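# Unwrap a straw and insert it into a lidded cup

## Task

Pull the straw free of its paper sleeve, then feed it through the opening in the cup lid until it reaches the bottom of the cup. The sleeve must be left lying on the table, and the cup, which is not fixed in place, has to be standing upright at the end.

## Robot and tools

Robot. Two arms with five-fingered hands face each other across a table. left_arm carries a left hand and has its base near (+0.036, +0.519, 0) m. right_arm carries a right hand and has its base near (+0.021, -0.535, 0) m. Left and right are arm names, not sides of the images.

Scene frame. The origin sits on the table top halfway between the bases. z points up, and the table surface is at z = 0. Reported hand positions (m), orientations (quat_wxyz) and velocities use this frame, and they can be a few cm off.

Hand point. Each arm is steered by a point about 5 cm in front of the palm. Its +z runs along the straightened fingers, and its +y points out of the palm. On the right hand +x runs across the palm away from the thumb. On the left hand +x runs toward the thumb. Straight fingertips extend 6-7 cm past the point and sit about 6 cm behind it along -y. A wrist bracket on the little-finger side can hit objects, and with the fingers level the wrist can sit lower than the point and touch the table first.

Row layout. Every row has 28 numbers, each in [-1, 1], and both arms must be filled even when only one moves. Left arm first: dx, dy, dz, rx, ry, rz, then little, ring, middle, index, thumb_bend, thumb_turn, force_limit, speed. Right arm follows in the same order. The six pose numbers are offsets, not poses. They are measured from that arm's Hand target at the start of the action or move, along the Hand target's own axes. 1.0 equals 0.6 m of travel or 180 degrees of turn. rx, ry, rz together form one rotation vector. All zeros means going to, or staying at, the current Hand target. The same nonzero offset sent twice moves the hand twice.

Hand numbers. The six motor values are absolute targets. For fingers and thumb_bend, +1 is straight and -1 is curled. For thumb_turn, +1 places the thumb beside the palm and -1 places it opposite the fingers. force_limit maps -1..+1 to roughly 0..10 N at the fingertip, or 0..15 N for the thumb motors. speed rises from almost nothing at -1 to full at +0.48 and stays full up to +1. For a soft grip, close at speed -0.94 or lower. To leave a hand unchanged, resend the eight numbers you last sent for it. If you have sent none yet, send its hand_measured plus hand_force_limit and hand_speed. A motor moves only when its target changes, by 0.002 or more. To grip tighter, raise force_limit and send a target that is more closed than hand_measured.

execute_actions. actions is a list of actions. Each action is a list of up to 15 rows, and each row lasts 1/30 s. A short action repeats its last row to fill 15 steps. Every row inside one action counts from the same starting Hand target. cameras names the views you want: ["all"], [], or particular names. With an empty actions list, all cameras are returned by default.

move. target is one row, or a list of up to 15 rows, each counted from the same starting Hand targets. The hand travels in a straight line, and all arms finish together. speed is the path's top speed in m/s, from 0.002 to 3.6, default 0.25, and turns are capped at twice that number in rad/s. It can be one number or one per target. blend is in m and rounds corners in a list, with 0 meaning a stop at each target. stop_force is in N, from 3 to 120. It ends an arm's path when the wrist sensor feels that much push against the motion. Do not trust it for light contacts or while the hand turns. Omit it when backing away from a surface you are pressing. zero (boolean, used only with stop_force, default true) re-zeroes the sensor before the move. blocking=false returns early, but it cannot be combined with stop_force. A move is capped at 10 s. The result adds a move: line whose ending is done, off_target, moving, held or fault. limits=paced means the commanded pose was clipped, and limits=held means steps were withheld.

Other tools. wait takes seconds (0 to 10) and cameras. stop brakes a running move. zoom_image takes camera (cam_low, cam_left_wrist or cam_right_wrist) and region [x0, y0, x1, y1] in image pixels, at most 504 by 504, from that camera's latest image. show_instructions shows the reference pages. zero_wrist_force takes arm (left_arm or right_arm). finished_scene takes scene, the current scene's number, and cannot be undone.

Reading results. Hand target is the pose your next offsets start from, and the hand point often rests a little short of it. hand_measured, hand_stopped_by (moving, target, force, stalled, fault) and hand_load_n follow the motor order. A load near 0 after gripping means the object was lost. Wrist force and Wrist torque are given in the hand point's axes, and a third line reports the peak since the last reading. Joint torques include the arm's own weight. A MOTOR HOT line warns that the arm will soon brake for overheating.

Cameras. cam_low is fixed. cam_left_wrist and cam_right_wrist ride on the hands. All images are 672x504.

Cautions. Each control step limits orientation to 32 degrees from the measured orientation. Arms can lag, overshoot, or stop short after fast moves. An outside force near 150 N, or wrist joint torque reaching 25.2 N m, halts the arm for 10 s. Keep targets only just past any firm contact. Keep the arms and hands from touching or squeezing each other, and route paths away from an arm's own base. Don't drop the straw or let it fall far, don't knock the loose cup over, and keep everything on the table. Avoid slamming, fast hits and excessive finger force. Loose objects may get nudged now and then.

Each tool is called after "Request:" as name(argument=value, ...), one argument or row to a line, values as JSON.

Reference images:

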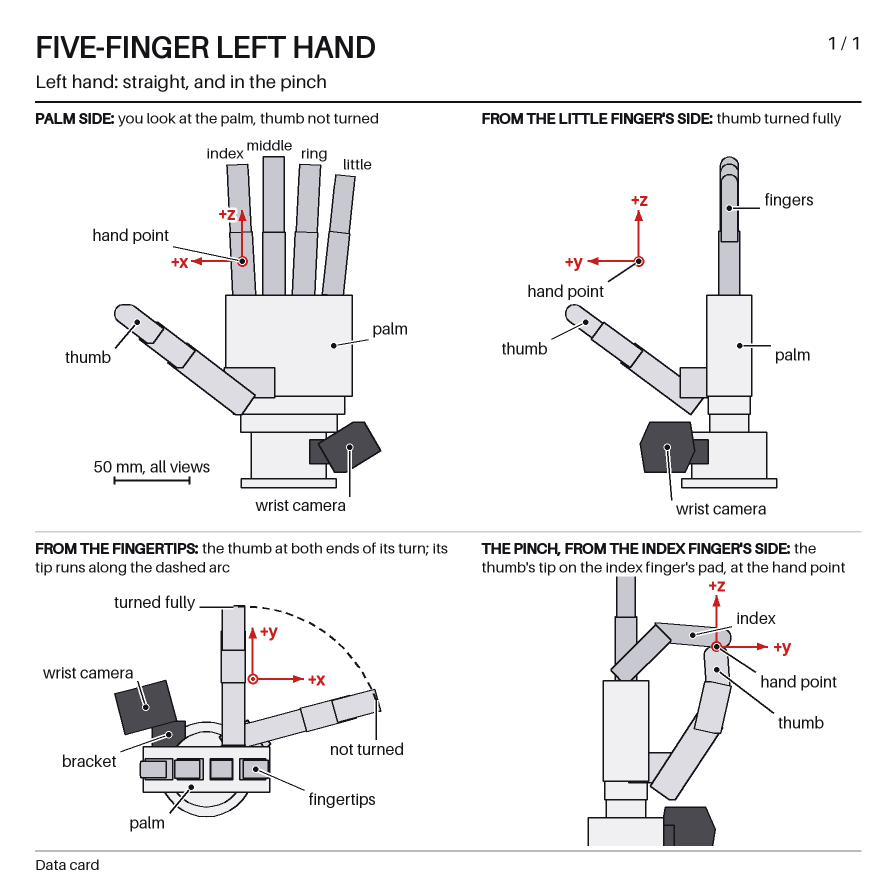

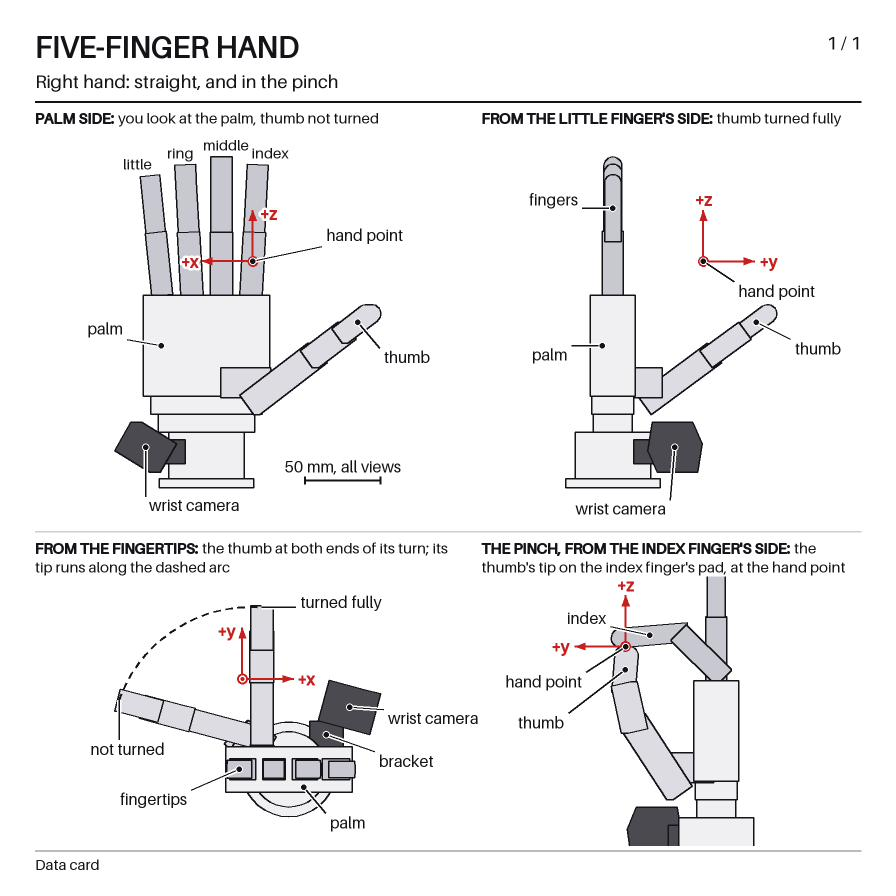

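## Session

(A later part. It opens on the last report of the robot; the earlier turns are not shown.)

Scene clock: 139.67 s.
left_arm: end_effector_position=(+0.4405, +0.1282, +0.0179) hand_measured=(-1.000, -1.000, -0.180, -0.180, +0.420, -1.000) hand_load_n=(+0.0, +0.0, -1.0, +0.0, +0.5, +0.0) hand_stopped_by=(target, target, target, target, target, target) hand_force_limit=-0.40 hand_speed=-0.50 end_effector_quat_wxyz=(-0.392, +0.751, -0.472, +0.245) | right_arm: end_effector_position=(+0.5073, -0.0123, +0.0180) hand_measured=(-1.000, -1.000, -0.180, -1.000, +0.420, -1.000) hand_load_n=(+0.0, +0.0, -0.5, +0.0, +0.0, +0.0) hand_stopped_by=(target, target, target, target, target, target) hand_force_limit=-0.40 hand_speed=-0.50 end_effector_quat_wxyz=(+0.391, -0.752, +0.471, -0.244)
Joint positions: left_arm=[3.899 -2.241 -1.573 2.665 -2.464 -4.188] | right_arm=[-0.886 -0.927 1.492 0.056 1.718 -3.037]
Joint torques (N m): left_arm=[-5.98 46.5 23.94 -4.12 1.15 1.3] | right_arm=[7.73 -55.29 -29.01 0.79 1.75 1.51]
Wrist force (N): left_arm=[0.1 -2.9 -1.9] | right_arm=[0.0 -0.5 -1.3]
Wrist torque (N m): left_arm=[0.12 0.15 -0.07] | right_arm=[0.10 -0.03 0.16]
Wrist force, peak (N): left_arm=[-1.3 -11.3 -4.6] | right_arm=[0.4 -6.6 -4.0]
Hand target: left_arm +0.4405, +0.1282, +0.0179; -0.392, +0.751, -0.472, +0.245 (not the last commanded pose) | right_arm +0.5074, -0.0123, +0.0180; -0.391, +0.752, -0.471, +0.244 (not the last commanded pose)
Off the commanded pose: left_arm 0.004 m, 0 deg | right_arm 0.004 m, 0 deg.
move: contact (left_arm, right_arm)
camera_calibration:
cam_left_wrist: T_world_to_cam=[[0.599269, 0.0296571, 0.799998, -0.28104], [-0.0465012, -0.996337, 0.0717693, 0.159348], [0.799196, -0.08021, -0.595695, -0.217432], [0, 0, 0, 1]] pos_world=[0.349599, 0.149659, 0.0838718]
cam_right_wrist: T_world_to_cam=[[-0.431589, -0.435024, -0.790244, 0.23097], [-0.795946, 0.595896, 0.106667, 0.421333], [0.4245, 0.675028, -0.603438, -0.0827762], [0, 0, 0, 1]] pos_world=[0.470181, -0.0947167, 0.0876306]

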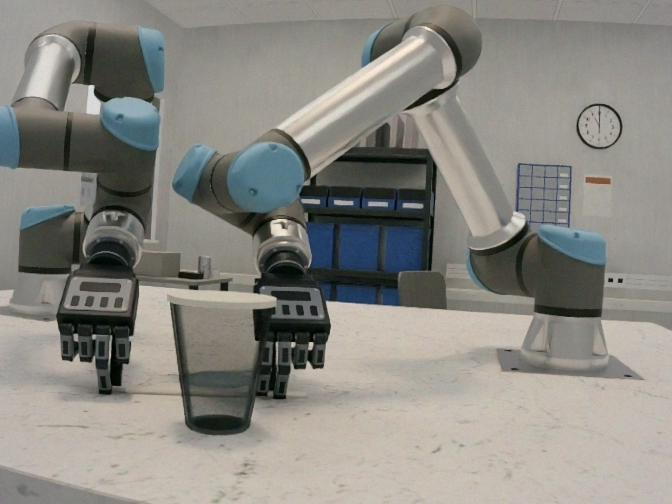

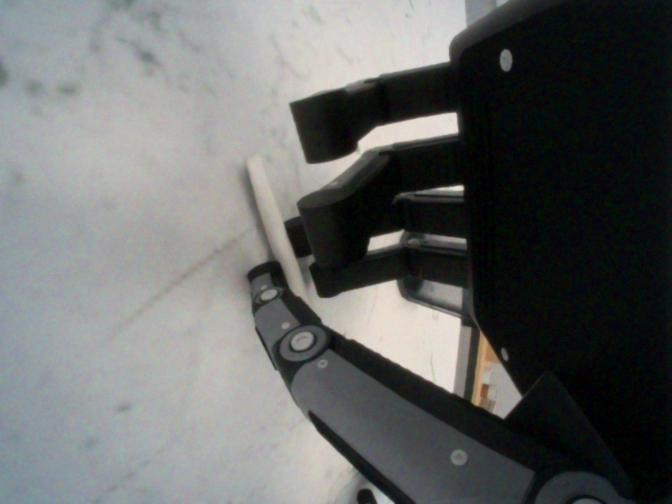

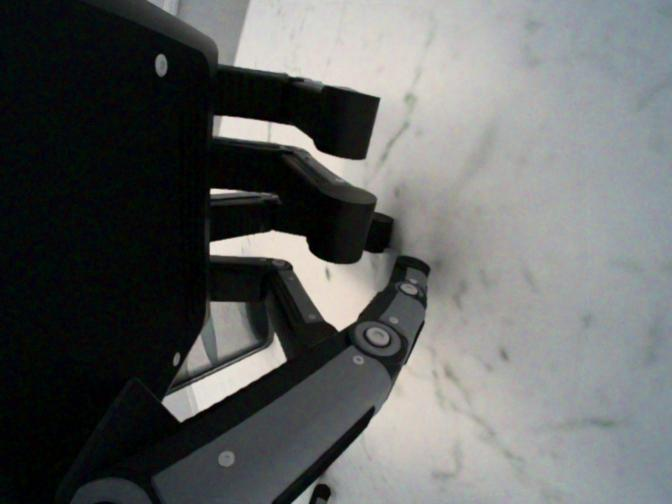

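Request:
move(
  target=[
    [0,0,0,0,0,0,-1,-1,-0.23,-0.23,0.30,-1,-0.2,-0.7,0,0,0,0,0,0,-1,-1,-0.23,-1,0.30,-1,-0.2,-0.7],
    [0,0.004,0.0028,0,0,0,-1,-1,-0.23,-0.23,0.30,-1,-0.2,-0.7,0,0.004,0.0028,0,0,0,-1,-1,-0.23,-1,0.30,-1,-0.2,-0.7],
  ],
  speed=0.02,
  cameras=["all"],
)

Request:
zoom_image(
  camera="cam_right_wrist",
  region=[290, 150, 490, 300],
)

Request:
zoom_image(
  camera="cam_left_wrist",
  region=[190, 150, 390, 300],
)

Scene clock: 146.93 s.
left_arm: end_effector_position=(+0.4406, +0.1282, +0.0151) hand_measured=(-1.000, -1.000, -0.230, -0.230, +0.300, -1.000) hand_load_n=(+0.0, +0.0, -5.0, +0.0, -1.0, +0.0) hand_stopped_by=(target, target, target, target, target, target) hand_force_limit=-0.20 hand_speed=-0.70 end_effector_quat_wxyz=(-0.392, +0.751, -0.472, +0.246) | right_arm: end_effector_position=(+0.5074, -0.0123, +0.0152) hand_measured=(-1.000, -1.000, -0.230, -1.000, +0.300, -1.000) hand_load_n=(+0.0, +0.0, -6.0, +0.0, +0.0, +0.0) hand_stopped_by=(target, target, target, target, target, target) hand_force_limit=-0.20 hand_speed=-0.70 end_effector_quat_wxyz=(+0.391, -0.752, +0.471, -0.244)
Joint positions: left_arm=[3.899 -2.245 -1.574 2.671 -2.464 -4.188] | right_arm=[-0.886 -0.923 1.494 0.05 1.718 -3.037]
Joint torques (N m): left_arm=[-2.28 16.14 -8.64 -2.1 4.53 -0.87] | right_arm=[9.79 -25.3 6.46 4.68 1.53 1.27]
Wrist force (N): left_arm=[-0.3 -32.5 -10.5] | right_arm=[0.9 -21.4 -8.0]
Wrist torque (N m): left_arm=[0.04 -0.02 0.53] | right_arm=[-0.43 0.14 -0.33]
Wrist force, peak (N): left_arm=[-0.7 -32.6 -10.7] | right_arm=[0.9 -21.7 -8.2]
Hand target: left_arm +0.4405, +0.1282, +0.0150; -0.392, +0.751, -0.472, +0.245 | right_arm +0.5073, -0.0123, +0.0151; -0.391, +0.752, -0.471, +0.244
Off the commanded pose: left_arm 0.000 m, 0 deg | right_arm 0.000 m, 0 deg.
move: done
camera_calibration:
cam_left_wrist: T_world_to_cam=[[0.598988, 0.0297674, 0.800204, -0.278732], [-0.0465414, -0.996325, 0.0719013, 0.159451], [0.799404, -0.0803107, -0.595402, -0.219191], [0, 0, 0, 1]] pos_world=[0.349601, 0.149559, 0.0810714]
cam_right_wrist: T_world_to_cam=[[-0.431339, -0.434767, -0.790522, 0.228689], [-0.795955, 0.595901, 0.106573, 0.421644], [0.424739, 0.675188, -0.60309, -0.0845915], [0, 0, 0, 1]] pos_world=[0.470181, -0.0947168, 0.0848312]

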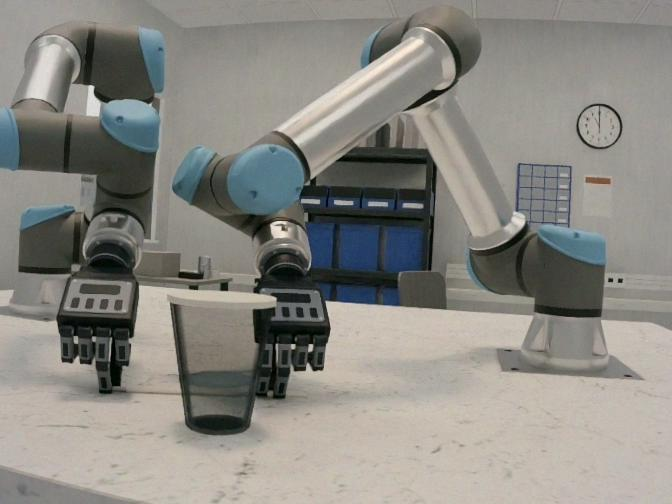

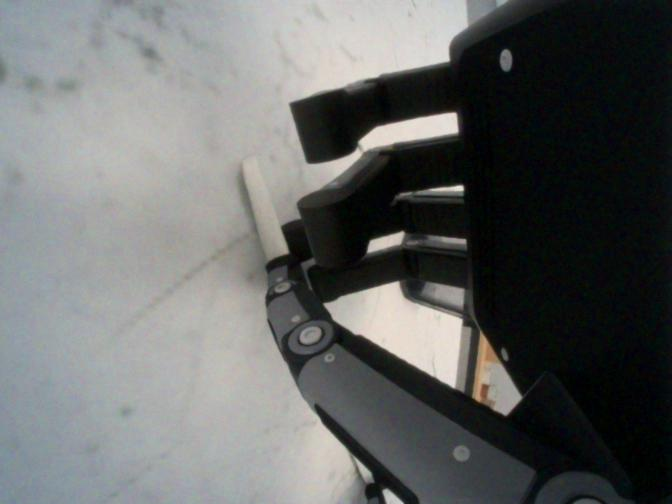

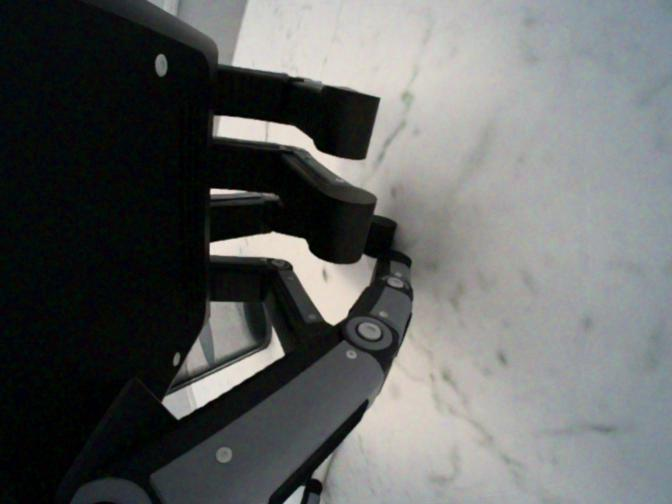

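Scaled by 2.520 from the camera's 672x504 image, which has a finer 960x720 frame.

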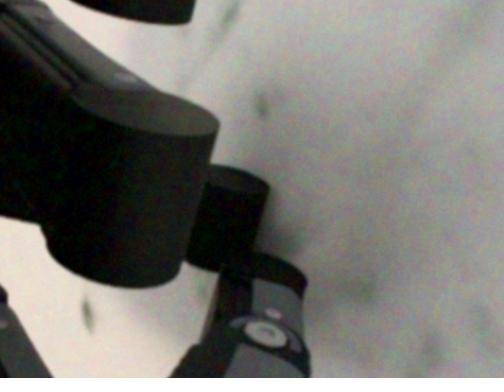

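Scaled by 2.520 from the camera's 672x504 image, which has a finer 960x720 frame.

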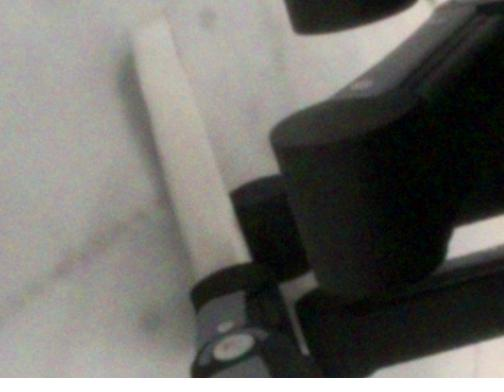

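Request:
move(
  target=[
    [0,0,0,0,0,0,-1,-1,-0.40,-0.40,0.05,-1,-0.1,-0.8,0,0,0,0,0,0,-1,-1,-0.40,-1,0.05,-1,-0.1,-0.8],
    [0,-0.0034,-0.0024,0,0,0,-1,-1,-0.40,-0.40,0.05,-1,-0.1,-0.8,0,-0.0034,-0.0024,0,0,0,-1,-1,-0.40,-1,0.05,-1,-0.1,-0.8],
    [0,-0.0444,-0.0311,0,0,0,-1,-1,-0.40,-0.40,0.05,-1,-0.1,-0.8,0,-0.0444,-0.0311,0,0,0,-1,-1,-0.40,-1,0.05,-1,-0.1,-0.8],
  ],
  speed=0.06,
  cameras=["all"],
)

Request:
zoom_image(
  camera="cam_low",
  region=[50, 320, 330, 440],
)

Request:
zoom_image(
  camera="cam_right_wrist",
  region=[290, 150, 490, 300],
)

Scene clock: 152.17 s.
left_arm: end_effector_position=(+0.4406, +0.1280, +0.0477) hand_measured=(-1.000, -1.000, -0.260, -0.374, +0.280, -1.000) hand_load_n=(+0.0, +0.0, +0.0, +10.0, +6.0, +0.0) hand_stopped_by=(target, target, force, force, force, target) hand_force_limit=-0.10 hand_speed=-0.80 end_effector_quat_wxyz=(-0.392, +0.751, -0.472, +0.246) | right_arm: end_effector_position=(+0.5075, -0.0122, +0.0478) hand_measured=(-1.000, -1.000, -0.264, -1.000, +0.230, -1.000) hand_load_n=(+0.0, +0.0, +3.0, -2.0, +7.5, +0.0) hand_stopped_by=(target, target, force, target, force, target) hand_force_limit=-0.10 hand_speed=-0.80 end_effector_quat_wxyz=(+0.391, -0.752, +0.471, -0.244) end_effector_velocity=(+0.000, +0.000, -0.002) end_effector_angular_velocity=(+0.000, +0.000, +0.000)
Joint positions: left_arm=[3.899 -2.199 -1.554 2.604 -2.464 -4.188] | right_arm=[-0.886 -0.962 1.466 0.117 1.718 -3.037]
Joint velocities: left_arm=[within noise] | right_arm=[0 0.001 0.003 -0.005 0 0]
Joint torques (N m): left_arm=[-7.34 31.75 2.1 -0.67 -3.48 -1.52] | right_arm=[0.69 -38.01 -4.33 -1.71 -1.62 0.27]
Wrist force (N): left_arm=[-1.1 0.8 -0.2] | right_arm=[0.7 2.9 -0.3]
Wrist torque (N m): left_arm=[0.13 0.19 -0.13] | right_arm=[0.36 -0.18 0.33]
Wrist force, peak (N): left_arm=[0.4 -35.4 -11.6] | right_arm=[0.9 -24.4 -8.5]
Hand target: left_arm +0.4405, +0.1281, +0.0475; -0.392, +0.751, -0.472, +0.245 | right_arm +0.5074, -0.0123, +0.0476; -0.391, +0.752, -0.471, +0.244
Off the commanded pose: left_arm 0.000 m, 0 deg | right_arm 0.000 m, 0 deg.
move: done
camera_calibration:
cam_left_wrist: T_world_to_cam=[[0.598999, 0.029929, 0.80019, -0.304762], [-0.0465232, -0.996312, 0.0720903, 0.156984], [0.799397, -0.0804094, -0.595398, -0.199832], [0, 0, 0, 1]] pos_world=[0.349601, 0.149458, 0.113572]
cam_right_wrist: T_world_to_cam=[[-0.43139, -0.43485, -0.790448, 0.254554], [-0.795984, 0.595854, 0.106613, 0.418195], [0.424631, 0.675176, -0.60318, -0.0649809], [0, 0, 0, 1]] pos_world=[0.470281, -0.0946168, 0.117431]

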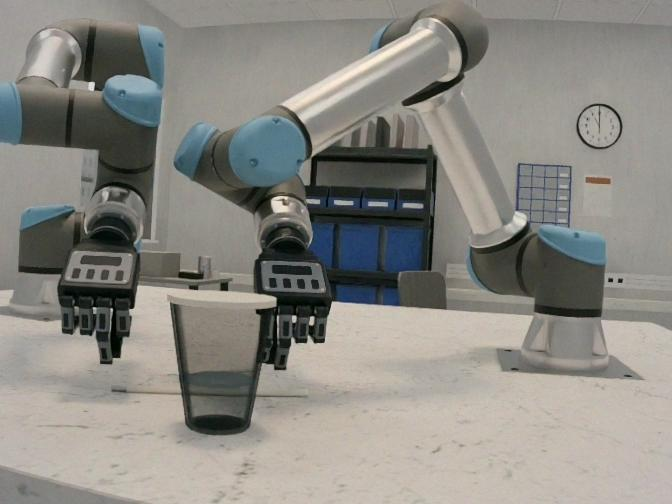

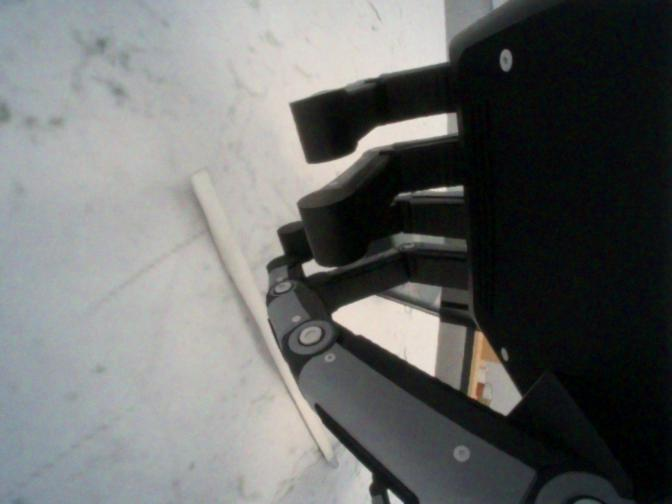

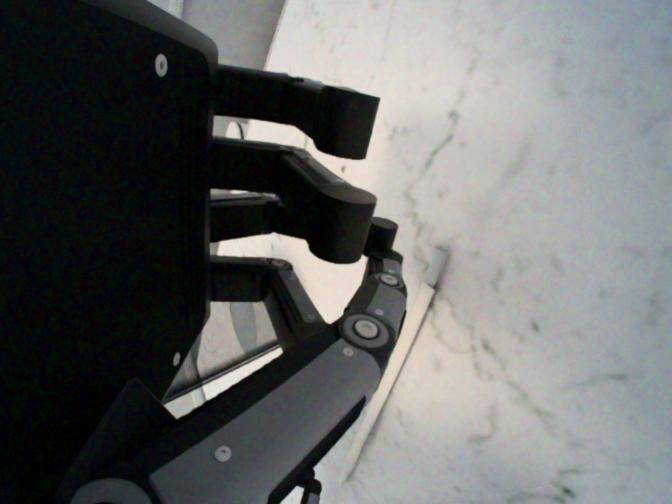

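Scaled by 1.800 from the camera's 672x504 image, which has a finer 960x720 frame.

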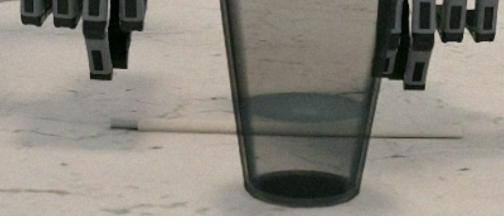

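Scaled by 2.520 from the camera's 672x504 image, which has a finer 960x720 frame.

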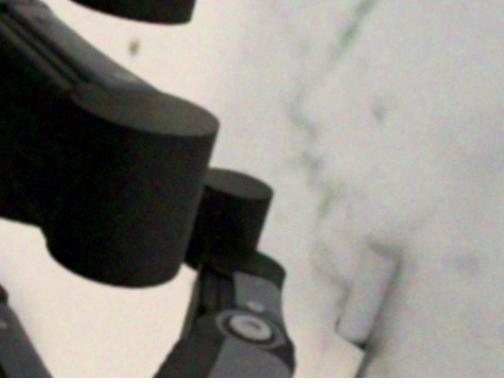

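Request:
move(
  target=[0,0.034,0.0207,0,0,0,-1,-1,-0.25,-0.25,0.46,-1,-0.2,-0.5,-0.0067,0.0315,0.0241,0,0,0,-1,-1,-0.25,-1,0.46,-1,-0.2,-0.5],
  speed=0.1,
)

Request:
move(
  target=[0,0.0191,0.0134,0,0,0,-1,-1,-0.25,-0.25,0.46,-1,-0.2,-0.5,0,0.0191,0.0134,0,0,0,-1,-1,-0.25,-1,0.46,-1,-0.2,-0.5],
  speed=0.01,
  stop_force=3,
  cameras=["all"],
)

Request:
zoom_image(
  camera="cam_right_wrist",
  region=[290, 150, 490, 300],
)

Request:
zoom_image(
  camera="cam_left_wrist",
  region=[190, 150, 390, 300],
)

Request:
zoom_image(
  camera="cam_low",
  region=[50, 320, 330, 440],
)

Scene clock: 169.90 s.
left_arm: end_effector_position=(+0.4390, +0.1276, +0.0236) hand_measured=(-1.000, -1.000, -0.250, -0.250, +0.460, -1.000) hand_load_n=(+0.0, +0.0, +0.0, +0.0, +0.0, +0.0) hand_stopped_by=(target, target, target, target, target, target) hand_force_limit=-0.20 hand_speed=-0.50 end_effector_quat_wxyz=(-0.392, +0.751, -0.472, +0.245) | right_arm: end_effector_position=(+0.5063, -0.0083, +0.0237) hand_measured=(-1.000, -1.000, -0.250, -1.000, +0.460, -1.000) hand_load_n=(+0.0, +0.0, +0.0, +0.0, +0.0, +0.0) hand_stopped_by=(target, target, target, target, target, target) hand_force_limit=-0.20 hand_speed=-0.50 end_effector_quat_wxyz=(+0.390, -0.753, +0.471, -0.244) end_effector_velocity=(-0.001, -0.001, +0.002) end_effector_angular_velocity=(-0.001, +0.002, -0.001)
Joint positions: left_arm=[3.896 -2.233 -1.57 2.65 -2.465 -4.193] | right_arm=[-0.879 -0.929 1.478 0.073 1.724 -3.032]
Joint velocities: left_arm=[within noise] | right_arm=[-0.001 -0.003 0 0.006 0 0]
Joint torques (N m): left_arm=[-0.06 47.21 23.9 -4.07 -3.13 0.86] | right_arm=[-3.66 -54.1 -25.41 1.89 -0.08 0.45]
Wrist force (N): left_arm=[-1.4 0.7 -0.2] | right_arm=[0.4 2.8 -0.3]
Wrist torque (N m): left_arm=[0.12 0.23 -0.13] | right_arm=[0.35 -0.14 0.18]
Wrist force, peak (N): left_arm=[-1.4 1.2 0.1] | right_arm=[0.1 3.5 0.1]
Hand target: left_arm +0.4391, +0.1275, +0.0237; -0.392, +0.751, -0.472, +0.245 | right_arm +0.5065, -0.0083, +0.0239; -0.391, +0.752, -0.471, +0.244
Off the commanded pose: left_arm 0.000 m, 0 deg | right_arm 0.000 m, 0 deg.
move: done

Scene clock: 171.90 s.
left_arm: end_effector_position=(+0.4391, +0.1275, +0.0155) hand_measured=(-1.000, -1.000, -0.250, -0.250, +0.460, -1.000) hand_load_n=(+0.0, +0.0, -0.5, +0.0, +0.0, +0.0) hand_stopped_by=(target, target, target, target, target, target) hand_force_limit=-0.20 hand_speed=-0.50 end_effector_quat_wxyz=(-0.392, +0.751, -0.472, +0.245) | right_arm: end_effector_position=(+0.5065, -0.0083, +0.0155) hand_measured=(-1.000, -1.000, -0.250, -1.000, +0.460, -1.000) hand_load_n=(+0.0, +0.0, -1.0, +0.0, +0.0, +0.0) hand_stopped_by=(target, target, target, target, target, target) hand_force_limit=-0.20 hand_speed=-0.50 end_effector_quat_wxyz=(+0.391, -0.752, +0.471, -0.244)
Joint positions: left_arm=[3.896 -2.245 -1.574 2.667 -2.465 -4.193] | right_arm=[-0.879 -0.918 1.484 0.056 1.724 -3.032]
Joint torques (N m): left_arm=[3.67 45.89 23.17 -4.33 -0.11 1.66] | right_arm=[-5.67 -53.01 -27.45 1.58 -1.7 -1.48]
Wrist force (N): left_arm=[-0.7 -4.2 -2.2] | right_arm=[0.1 -0.5 -1.8]
Wrist torque (N m): left_arm=[0.07 0.22 -0.07] | right_arm=[0.26 -0.08 0.08]
Wrist force, peak (N): left_arm=[-1.5 -12.0 -8.1] | right_arm=[0.7 -5.5 -4.5]
Hand target: left_arm +0.4391, +0.1275, +0.0155; -0.392, +0.751, -0.472, +0.245 (not the last commanded pose) | right_arm +0.5065, -0.0083, +0.0155; -0.391, +0.752, -0.471, +0.244 (not the last commanded pose)
Off the commanded pose: left_arm 0.006 m, 0 deg | right_arm 0.006 m, 0 deg.
move: contact (left_arm, right_arm)
camera_calibration:
cam_left_wrist: T_world_to_cam=[[0.599269, 0.0296571, 0.799998, -0.27826], [-0.0465012, -0.996337, 0.0717693, 0.158758], [0.799196, -0.08021, -0.595695, -0.217799], [0, 0, 0, 1]] pos_world=[0.348199, 0.148959, 0.0814718]
cam_right_wrist: T_world_to_cam=[[-0.431589, -0.435024, -0.790244, 0.230426], [-0.795946, 0.595896, 0.106667, 0.418489], [0.4245, 0.675028, -0.603438, -0.0865425], [0, 0, 0, 1]] pos_world=[0.469281, -0.0907167, 0.0852306]

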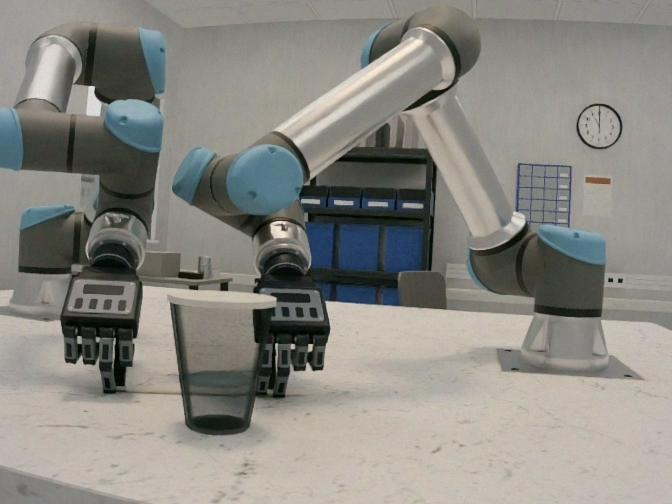

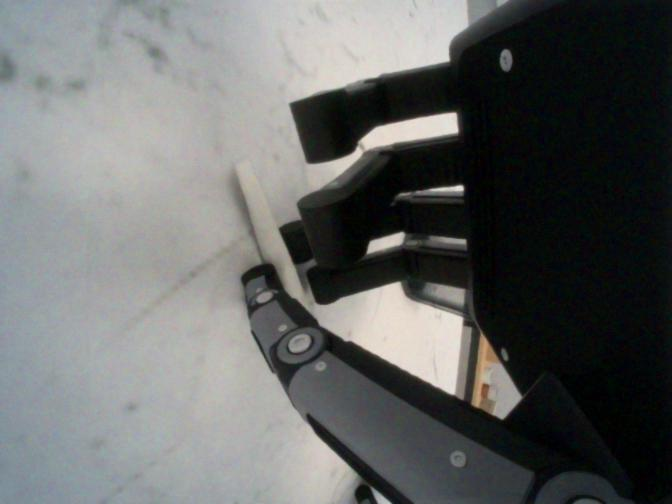

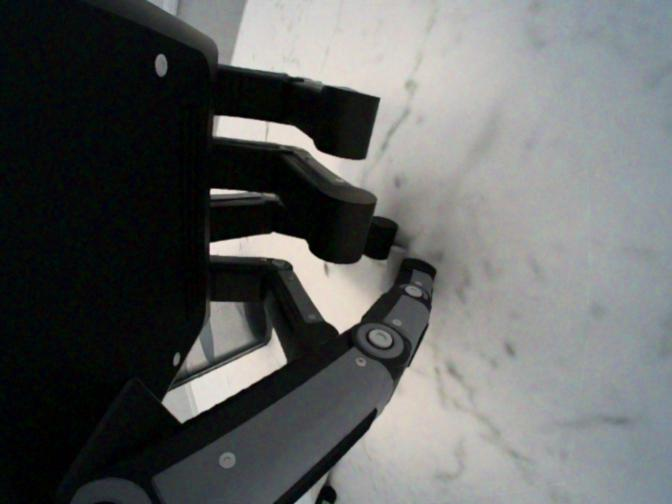

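Scaled by 2.520 from the camera's 672x504 image, which has a finer 960x720 frame.

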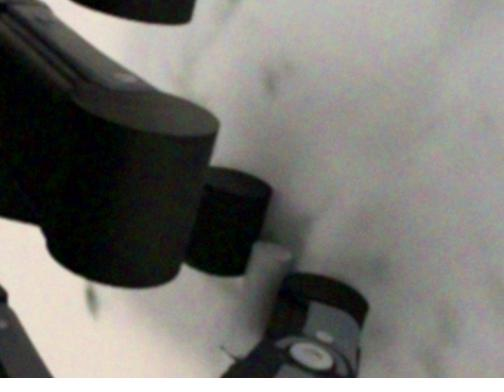

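Scaled by 2.520 from the camera's 672x504 image, which has a finer 960x720 frame.

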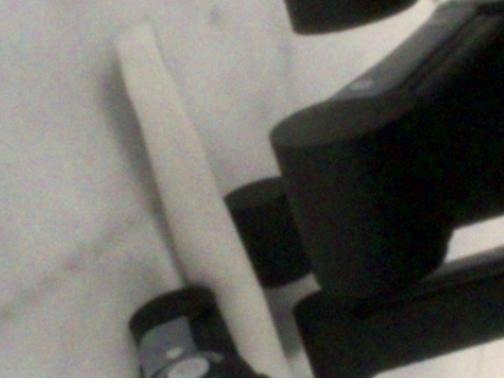

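Scaled by 1.800 from the camera's 672x504 image, which has a finer 960x720 frame.

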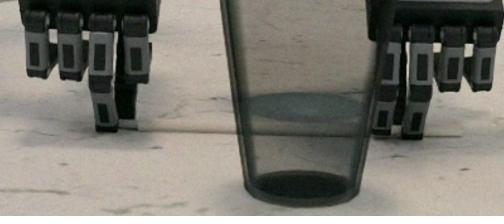

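Request:
execute_actions(
  actions=[
    [[0,0.0003,0.0002,0,0,0,-1,-1,-0.36,-0.36,0.28,-1,-0.2,-0.9,0,0.0003,0.0002,0,0,0,-1,-1,-0.36,-1,0.28,-1,-0.2,-0.9],[0,0.0006,0.0004,0,0,0,-1,-1,-0.36,-0.36,0.28,-1,-0.2,-0.9,0,0.0006,0.0004,0,0,0,-1,-1,-0.36,-1,0.28,-1,-0.2,-0.9],[0,0.0009,0.0006,0,0,0,-1,-1,-0.36,-0.36,0.28,-1,-0.2,-0.9,0,0.0009,0.0006,0,0,0,-1,-1,-0.36,-1,0.28,-1,-0.2,-0.9],[0,0.0012,0.0008,0,0,0,-1,-1,-0.36,-0.36,0.28,-1,-0.2,-0.9,0,0.0012,0.0008,0,0,0,-1,-1,-0.36,-1,0.28,-1,-0.2,-0.9],[0,0.0015,0.001,0,0,0,-1,-1,-0.36,-0.36,0.28,-1,-0.2,-0.9,0,0.0015,0.001,0,0,0,-1,-1,-0.36,-1,0.28,-1,-0.2,-0.9],[0,0.0018,0.0012,0,0,0,-1,-1,-0.36,-0.36,0.28,-1,-0.2,-0.9,0,0.0018,0.0012,0,0,0,-1,-1,-0.36,-1,0.28,-1,-0.2,-0.9],[0,0.0022,0.0015,0,0,0,-1,-1,-0.36,-0.36,0.28,-1,-0.2,-0.9,0,0.0022,0.0015,0,0,0,-1,-1,-0.36,-1,0.28,-1,-0.2,-0.9],[0,0.0026,0.0018,0,0,0,-1,-1,-0.36,-0.36,0.28,-1,-0.2,-0.9,0,0.0026,0.0018,0,0,0,-1,-1,-0.36,-1,0.28,-1,-0.2,-0.9],[0,0.003,0.0021,0,0,0,-1,-1,-0.36,-0.36,0.28,-1,-0.2,-0.9,0,0.003,0.0021,0,0,0,-1,-1,-0.36,-1,0.28,-1,-0.2,-0.9],[0,0.0034,0.0024,0,0,0,-1,-1,-0.36,-0.36,0.28,-1,-0.2,-0.9,0,0.0034,0.0024,0,0,0,-1,-1,-0.36,-1,0.28,-1,-0.2,-0.9],[0,0.0038,0.0026,0,0,0,-1,-1,-0.36,-0.36,0.28,-1,-0.2,-0.9,0,0.0038,0.0026,0,0,0,-1,-1,-0.36,-1,0.28,-1,-0.2,-0.9]],
  ],
)

Request:
move(
  target=[0,-0.041,-0.0287,0,0,0,-1,-1,-0.36,-0.36,0.28,-1,-0.2,-0.9,0,-0.041,-0.0287,0,0,0,-1,-1,-0.36,-1,0.28,-1,-0.2,-0.9],
  speed=0.06,
  cameras=["all"],
)

Request:
zoom_image(
  camera="cam_low",
  region=[50, 320, 330, 440],
)

Request:
zoom_image(
  camera="cam_right_wrist",
  region=[290, 150, 490, 300],
)

Scene clock: 184.83 s.
left_arm: end_effector_position=(+0.4391, +0.1275, +0.0128) hand_measured=(-1.000, -1.000, -0.304, -0.360, +0.432, -1.000) hand_load_n=(+0.0, +0.0, +4.5, +0.0, +4.0, -2.5) hand_stopped_by=(target, target, force, target, force, target) hand_force_limit=-0.20 hand_speed=-0.90 end_effector_quat_wxyz=(-0.392, +0.751, -0.472, +0.246) | right_arm: end_effector_position=(+0.5065, -0.0082, +0.0129) hand_measured=(-1.000, -1.000, -0.322, -1.000, +0.422, -1.000) hand_load_n=(+0.0, +0.0, +4.5, +0.0, +5.0, -2.0) hand_stopped_by=(target, target, force, target, force, target) hand_force_limit=-0.20 hand_speed=-0.90 end_effector_quat_wxyz=(+0.391, -0.752, +0.471, -0.244)
Joint positions: left_arm=[3.896 -2.249 -1.575 2.672 -2.465 -4.193] | right_arm=[-0.879 -0.915 1.487 0.05 1.724 -3.032]
Joint torques (N m): left_arm=[10.08 -8.52 -16.67 0.97 6.24 -0.36] | right_arm=[5.12 -4.1 10.37 1.56 -0.96 -1.15]
Wrist force (N): left_arm=[-0.4 -52.7 -61.5] | right_arm=[-0.1 -34.0 -43.5]
Wrist torque (N m): left_arm=[-1.83 -0.59 0.63] | right_arm=[-1.59 0.46 -0.42]
Wrist force, peak (N): left_arm=[-0.4 -52.7 -61.5] | right_arm=[-0.1 -34.0 -43.5]
Hand target: left_arm +0.4391, +0.1275, +0.0127; -0.392, +0.751, -0.472, +0.245 | right_arm +0.5065, -0.0083, +0.0128; -0.391, +0.752, -0.471, +0.244
Off the commanded pose: left_arm 0.000 m, 0 deg | right_arm 0.000 m, 0 deg.

Scene clock: 185.63 s.
left_arm: end_effector_position=(+0.4392, +0.1274, +0.0429) hand_measured=(-1.000, -1.000, -0.304, -0.360, +0.432, -1.000) hand_load_n=(+0.0, +0.0, +1.5, +0.0, +2.5, -0.5) hand_stopped_by=(target, target, force, target, force, target) hand_force_limit=-0.20 hand_speed=-0.90 end_effector_quat_wxyz=(-0.392, +0.751, -0.472, +0.246) | right_arm: end_effector_position=(+0.5066, -0.0082, +0.0430) hand_measured=(-1.000, -1.000, -0.322, -1.000, +0.422, -1.000) hand_load_n=(+0.0, +0.0, +6.0, +0.0, +8.0, +0.0) hand_stopped_by=(target, target, force, target, force, target) hand_force_limit=-0.20 hand_speed=-0.90 end_effector_quat_wxyz=(+0.391, -0.752, +0.471, -0.244)
Joint positions: left_arm=[3.896 -2.206 -1.557 2.611 -2.465 -4.193] | right_arm=[-0.879 -0.951 1.461 0.112 1.724 -3.032]
Joint torques (N m): left_arm=[-5.53 31.76 2.14 -0.41 -3.25 -1.56] | right_arm=[-0.98 -38.86 -4.66 -1.64 -1.67 -1.67]
Wrist force (N): left_arm=[-2.4 0.8 -0.3] | right_arm=[1.5 3.0 -0.4]
Wrist torque (N m): left_arm=[0.15 0.23 -0.11] | right_arm=[0.36 -0.19 0.17]
Wrist force, peak (N): left_arm=[-0.6 -53.8 -62.5] | right_arm=[-0.4 -35.1 -43.7]
Hand target: left_arm +0.4391, +0.1275, +0.0427; -0.392, +0.751, -0.472, +0.245 | right_arm +0.5065, -0.0083, +0.0428; -0.391, +0.752, -0.471, +0.244
Off the commanded pose: left_arm 0.000 m, 0 deg | right_arm 0.000 m, 0 deg.
move: done
camera_calibration:
cam_left_wrist: T_world_to_cam=[[0.598992, 0.0298469, 0.800198, -0.300048], [-0.0464933, -0.996323, 0.0719651, 0.156573], [0.799404, -0.0803104, -0.595402, -0.201643], [0, 0, 0, 1]] pos_world=[0.348201, 0.148758, 0.108772]
cam_right_wrist: T_world_to_cam=[[-0.431355, -0.434876, -0.790453, 0.252093], [-0.796003, 0.595836, 0.106579, 0.415617], [0.424631, 0.675176, -0.603179, -0.0701949], [0, 0, 0, 1]] pos_world=[0.469381, -0.0906167, 0.112631]

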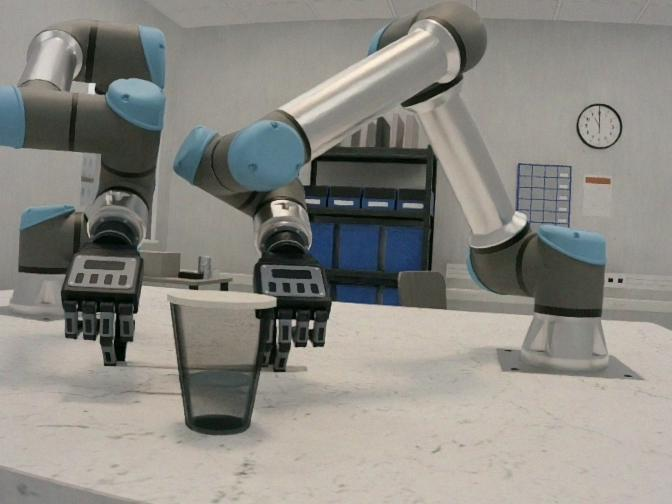

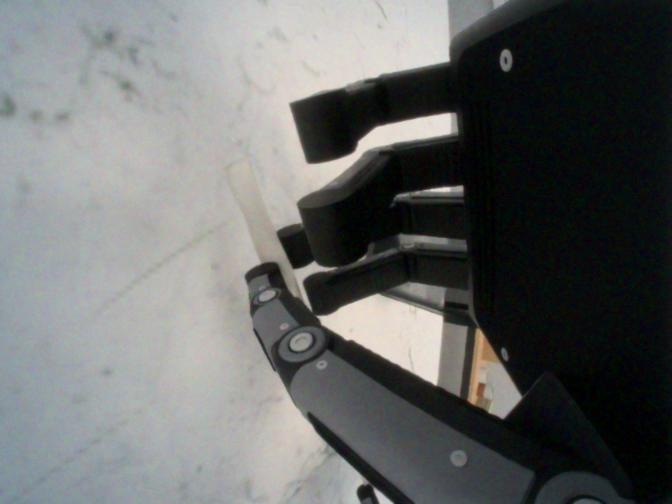

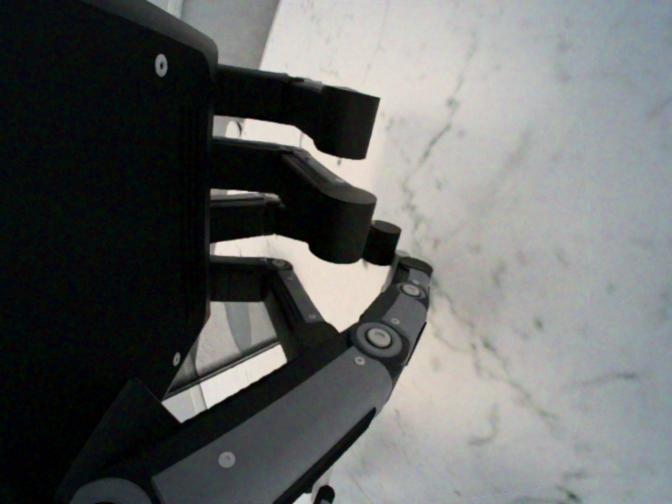

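Scaled by 1.800 from the camera's 672x504 image, which has a finer 960x720 frame.

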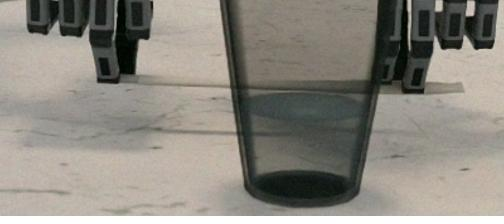

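Scaled by 2.520 from the camera's 672x504 image, which has a finer 960x720 frame.

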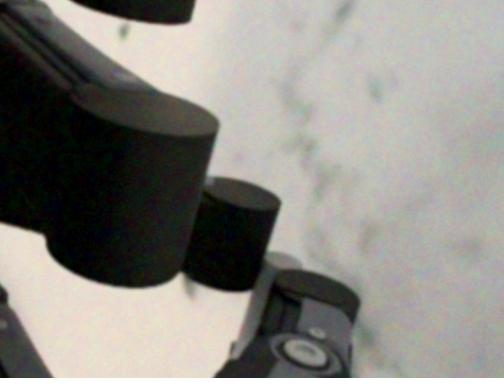

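Request:
move(
  target=[
    [0,-0.04,-0.028,0,0,0,-1,-1,-0.42,-0.42,0.34,-1,-0.1,-0.9,0,-0.04,-0.028,0,0,0,-1,-1,-0.42,-1,0.34,-1,0.6,-0.9],
    [0,-0.04,-0.028,0,0,0,-1,-1,-0.42,-0.42,0.34,-1,-0.1,-0.9,0.09,-0.04,-0.028,0,0,0,-1,-1,-0.42,-1,0.34,-1,0.6,-0.9],
  ],
  speed=0.08,
  cameras=["all"],
)

Request:
zoom_image(
  camera="cam_low",
  region=[0, 270, 330, 440],
)

Request:
zoom_image(
  camera="cam_right_wrist",
  region=[290, 150, 490, 300],
)

Scene clock: 190.93 s.
left_arm: end_effector_position=(+0.4391, +0.1274, +0.0720) hand_measured=(-1.000, -1.000, -0.330, -0.420, +0.416, -1.000) hand_load_n=(+0.0, +0.0, +0.0, +0.0, +0.0, +0.0) hand_stopped_by=(target, target, force, target, force, target) hand_force_limit=-0.10 hand_speed=-0.90 end_effector_quat_wxyz=(-0.392, +0.751, -0.472, +0.245) | right_arm: end_effector_position=(+0.5302, -0.0568, +0.0721) hand_measured=(-1.000, -1.000, -0.338, -1.000, +0.416, -1.000) hand_load_n=(+0.0, +0.0, +0.0, +0.0, +0.0, +0.0) hand_stopped_by=(target, target, force, target, force, target) hand_force_limit=0.60 hand_speed=-0.90 end_effector_quat_wxyz=(+0.391, -0.752, +0.471, -0.244)
Joint positions: left_arm=[3.896 -2.168 -1.535 2.55 -2.465 -4.193] | right_arm=[-0.982 -1.029 1.506 0.138 1.64 -3.092]
Joint torques (N m): left_arm=[-3.97 29.97 3.76 -3.93 -3.06 -0.26] | right_arm=[8.61 -36.54 -28.58 1.76 2.14 2.05]
Wrist force (N): left_arm=[-1.5 0.8 0.1] | right_arm=[0.3 3.0 -0.2]
Wrist torque (N m): left_arm=[0.12 0.25 -0.14] | right_arm=[0.37 -0.10 0.21]
Wrist force, peak (N): left_arm=[-3.8 0.6 -0.5] | right_arm=[2.5 3.9 -0.3]
Hand target: left_arm +0.4391, +0.1274, +0.0720; -0.392, +0.751, -0.472, +0.245 | right_arm +0.5302, -0.0568, +0.0721; -0.391, +0.752, -0.471, +0.244
Off the commanded pose: left_arm 0.000 m, 0 deg | right_arm 0.000 m, 0 deg.
move: done
camera_calibration:
cam_left_wrist: T_world_to_cam=[[0.599206, 0.0296639, 0.800045, -0.32338], [-0.046507, -0.996336, 0.071774, 0.1545], [0.799243, -0.0802151, -0.595631, -0.184103], [0, 0, 0, 1]] pos_world=[0.3481, 0.148759, 0.137972]
cam_right_wrist: T_world_to_cam=[[-0.431458, -0.435042, -0.790305, 0.264146], [-0.796003, 0.595836, 0.106577, 0.46026], [0.424527, 0.675069, -0.603373, -0.0297864], [0, 0, 0, 1]] pos_world=[0.492981, -0.139217, 0.141731]

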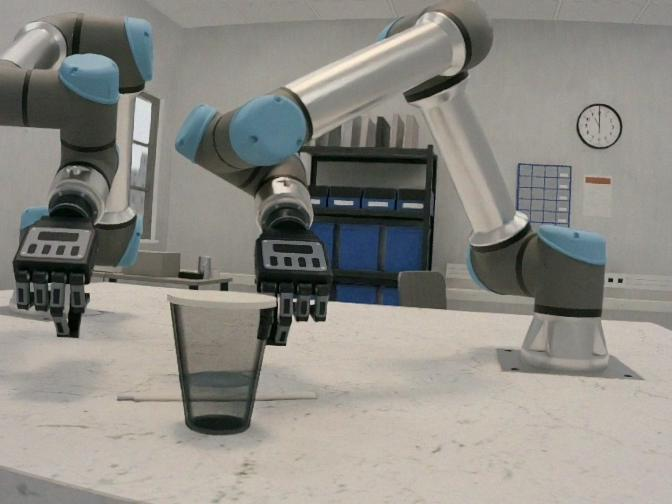

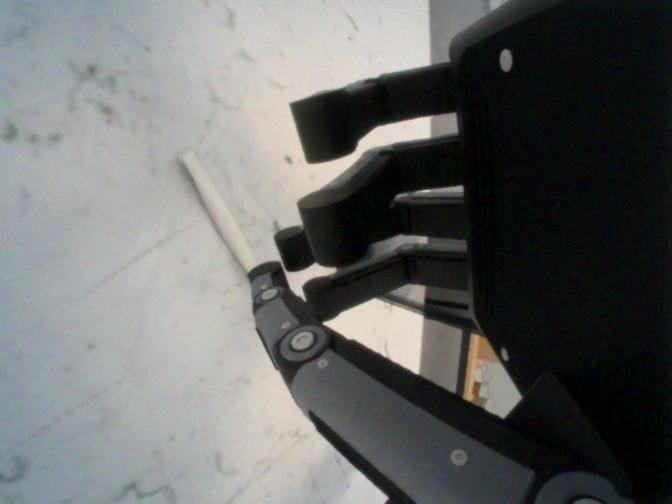

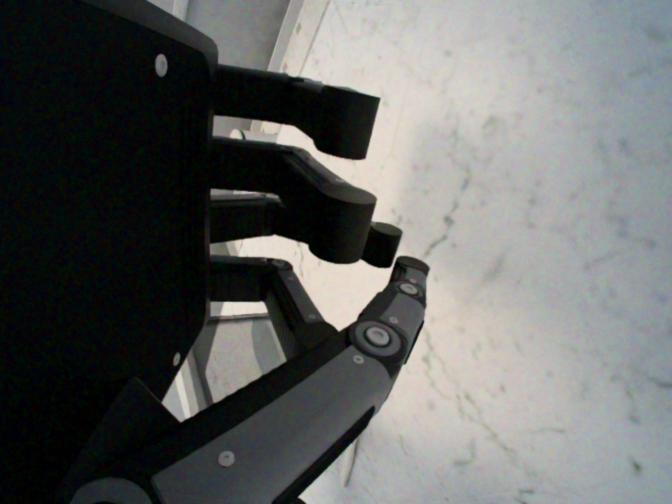

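Scaled by 1.527 from the camera's 672x504 image, which has a finer 960x720 frame.

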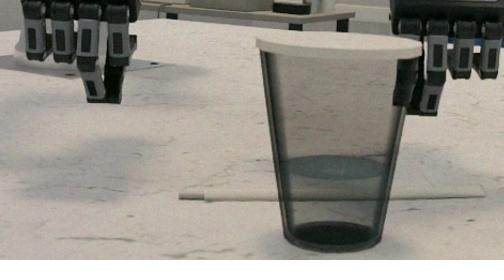

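Scaled by 2.520 from the camera's 672x504 image, which has a finer 960x720 frame.

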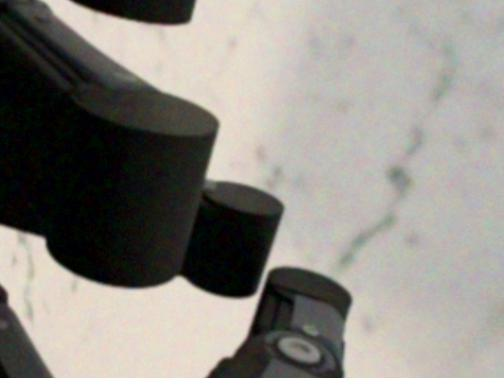

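Request:
move(
  target=[-0.0279,0.0247,0.043,0,-0.0182,-0.0128,-1,-1,-0.25,-0.33,0.46,-1,-0.2,-0.5,-0.110,0.0135,0.059,0,-0.0182,-0.0128,-1,-1,-0.25,-1,0.46,-1,-0.2,-0.5],
  speed=0.15,
  cameras=["all"],
)

Request:
zoom_image(
  camera="cam_right_wrist",
  region=[350, 180, 550, 330],
)

Request:
zoom_image(
  camera="cam_left_wrist",
  region=[160, 130, 360, 280],
)

Scene clock: 206.40 s.
left_arm: end_effector_position=(+0.4432, +0.1481, +0.0451) hand_measured=(-1.000, -1.000, -0.250, -0.330, +0.460, -1.000) hand_load_n=(+0.0, +0.0, +0.0, +0.0, +0.5, +0.0) hand_stopped_by=(target, target, target, target, target, target) hand_force_limit=-0.20 hand_speed=-0.50 end_effector_quat_wxyz=(-0.400, +0.767, -0.445, +0.232) | right_arm: end_effector_position=(+0.5232, +0.0131, +0.0451) hand_measured=(-1.000, -1.000, -0.250, -1.000, +0.460, -1.000) hand_load_n=(+0.0, +0.0, +0.0, +0.0, +0.0, +0.0) hand_stopped_by=(target, target, target, target, target, target) hand_force_limit=-0.20 hand_speed=-0.50 end_effector_quat_wxyz=(+0.399, -0.768, +0.444, -0.230)
Joint positions: left_arm=[3.921 -2.206 -1.567 2.567 -2.482 -4.26] | right_arm=[-0.888 -0.902 1.368 0.15 1.66 -3.078]
Joint torques (N m): left_arm=[-7.05 46.7 26.83 -4.34 0.96 0.01] | right_arm=[8.03 -40.93 -20.16 -1.65 -1.84 -1.44]
Wrist force (N): left_arm=[-1.4 0.5 -0.2] | right_arm=[0.5 3.0 0.1]
Wrist torque (N m): left_arm=[0.08 0.24 -0.20] | right_arm=[0.33 -0.16 0.22]
Wrist force, peak (N): left_arm=[-1.8 1.2 0.2] | right_arm=[1.8 3.0 -0.9]
Hand target: left_arm +0.4432, +0.1480, +0.0452; -0.400, +0.767, -0.445, +0.232 | right_arm +0.5232, +0.0132, +0.0451; -0.399, +0.768, -0.444, +0.230
Off the commanded pose: left_arm 0.000 m, 0 deg | right_arm 0.000 m, 0 deg.
move: done
camera_calibration:
cam_left_wrist: T_world_to_cam=[[0.595559, 0.0714456, 0.800128, -0.309544], [0.0232138, -0.997152, 0.0717597, 0.146474], [0.802976, -0.0241631, -0.595521, -0.211735], [0, 0, 0, 1]] pos_world=[0.35097, 0.163056, 0.111072]
cam_right_wrist: T_world_to_cam=[[-0.400214, -0.463985, -0.790282, 0.254346], [-0.835524, 0.539001, 0.10667, 0.437361], [0.376469, 0.70299, -0.603386, -0.0654988], [0, 0, 0, 1]] pos_world=[0.491876, -0.0716798, 0.114831]

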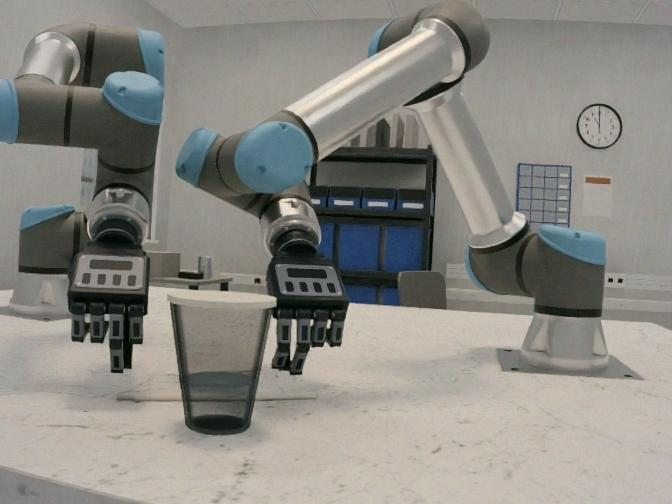

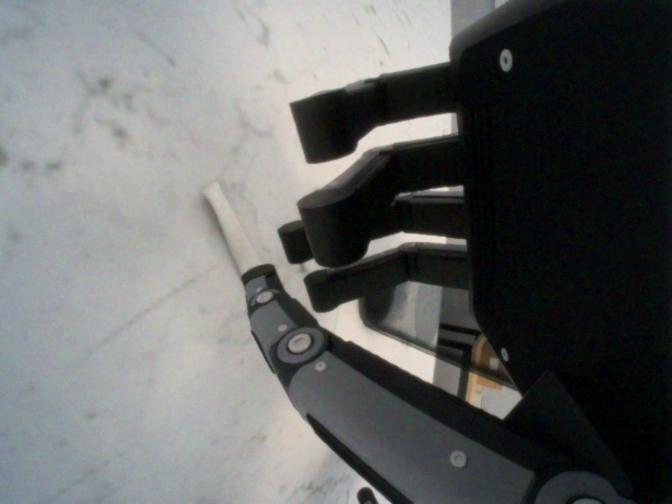

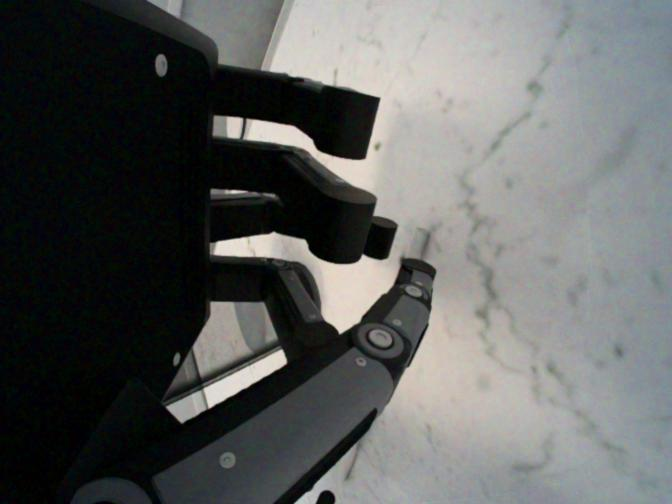

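Scaled by 2.520 from the camera's 672x504 image, which has a finer 960x720 frame.

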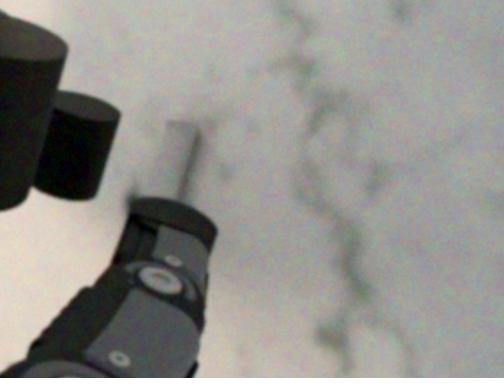

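Scaled by 2.520 from the camera's 672x504 image, which has a finer 960x720 frame.

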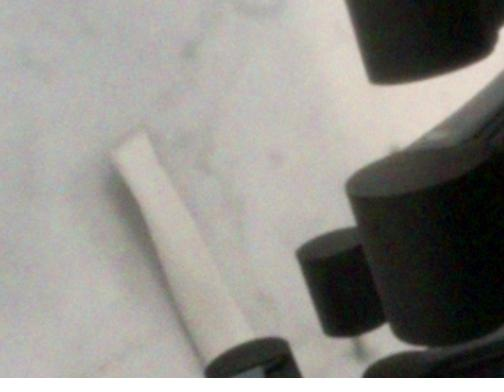

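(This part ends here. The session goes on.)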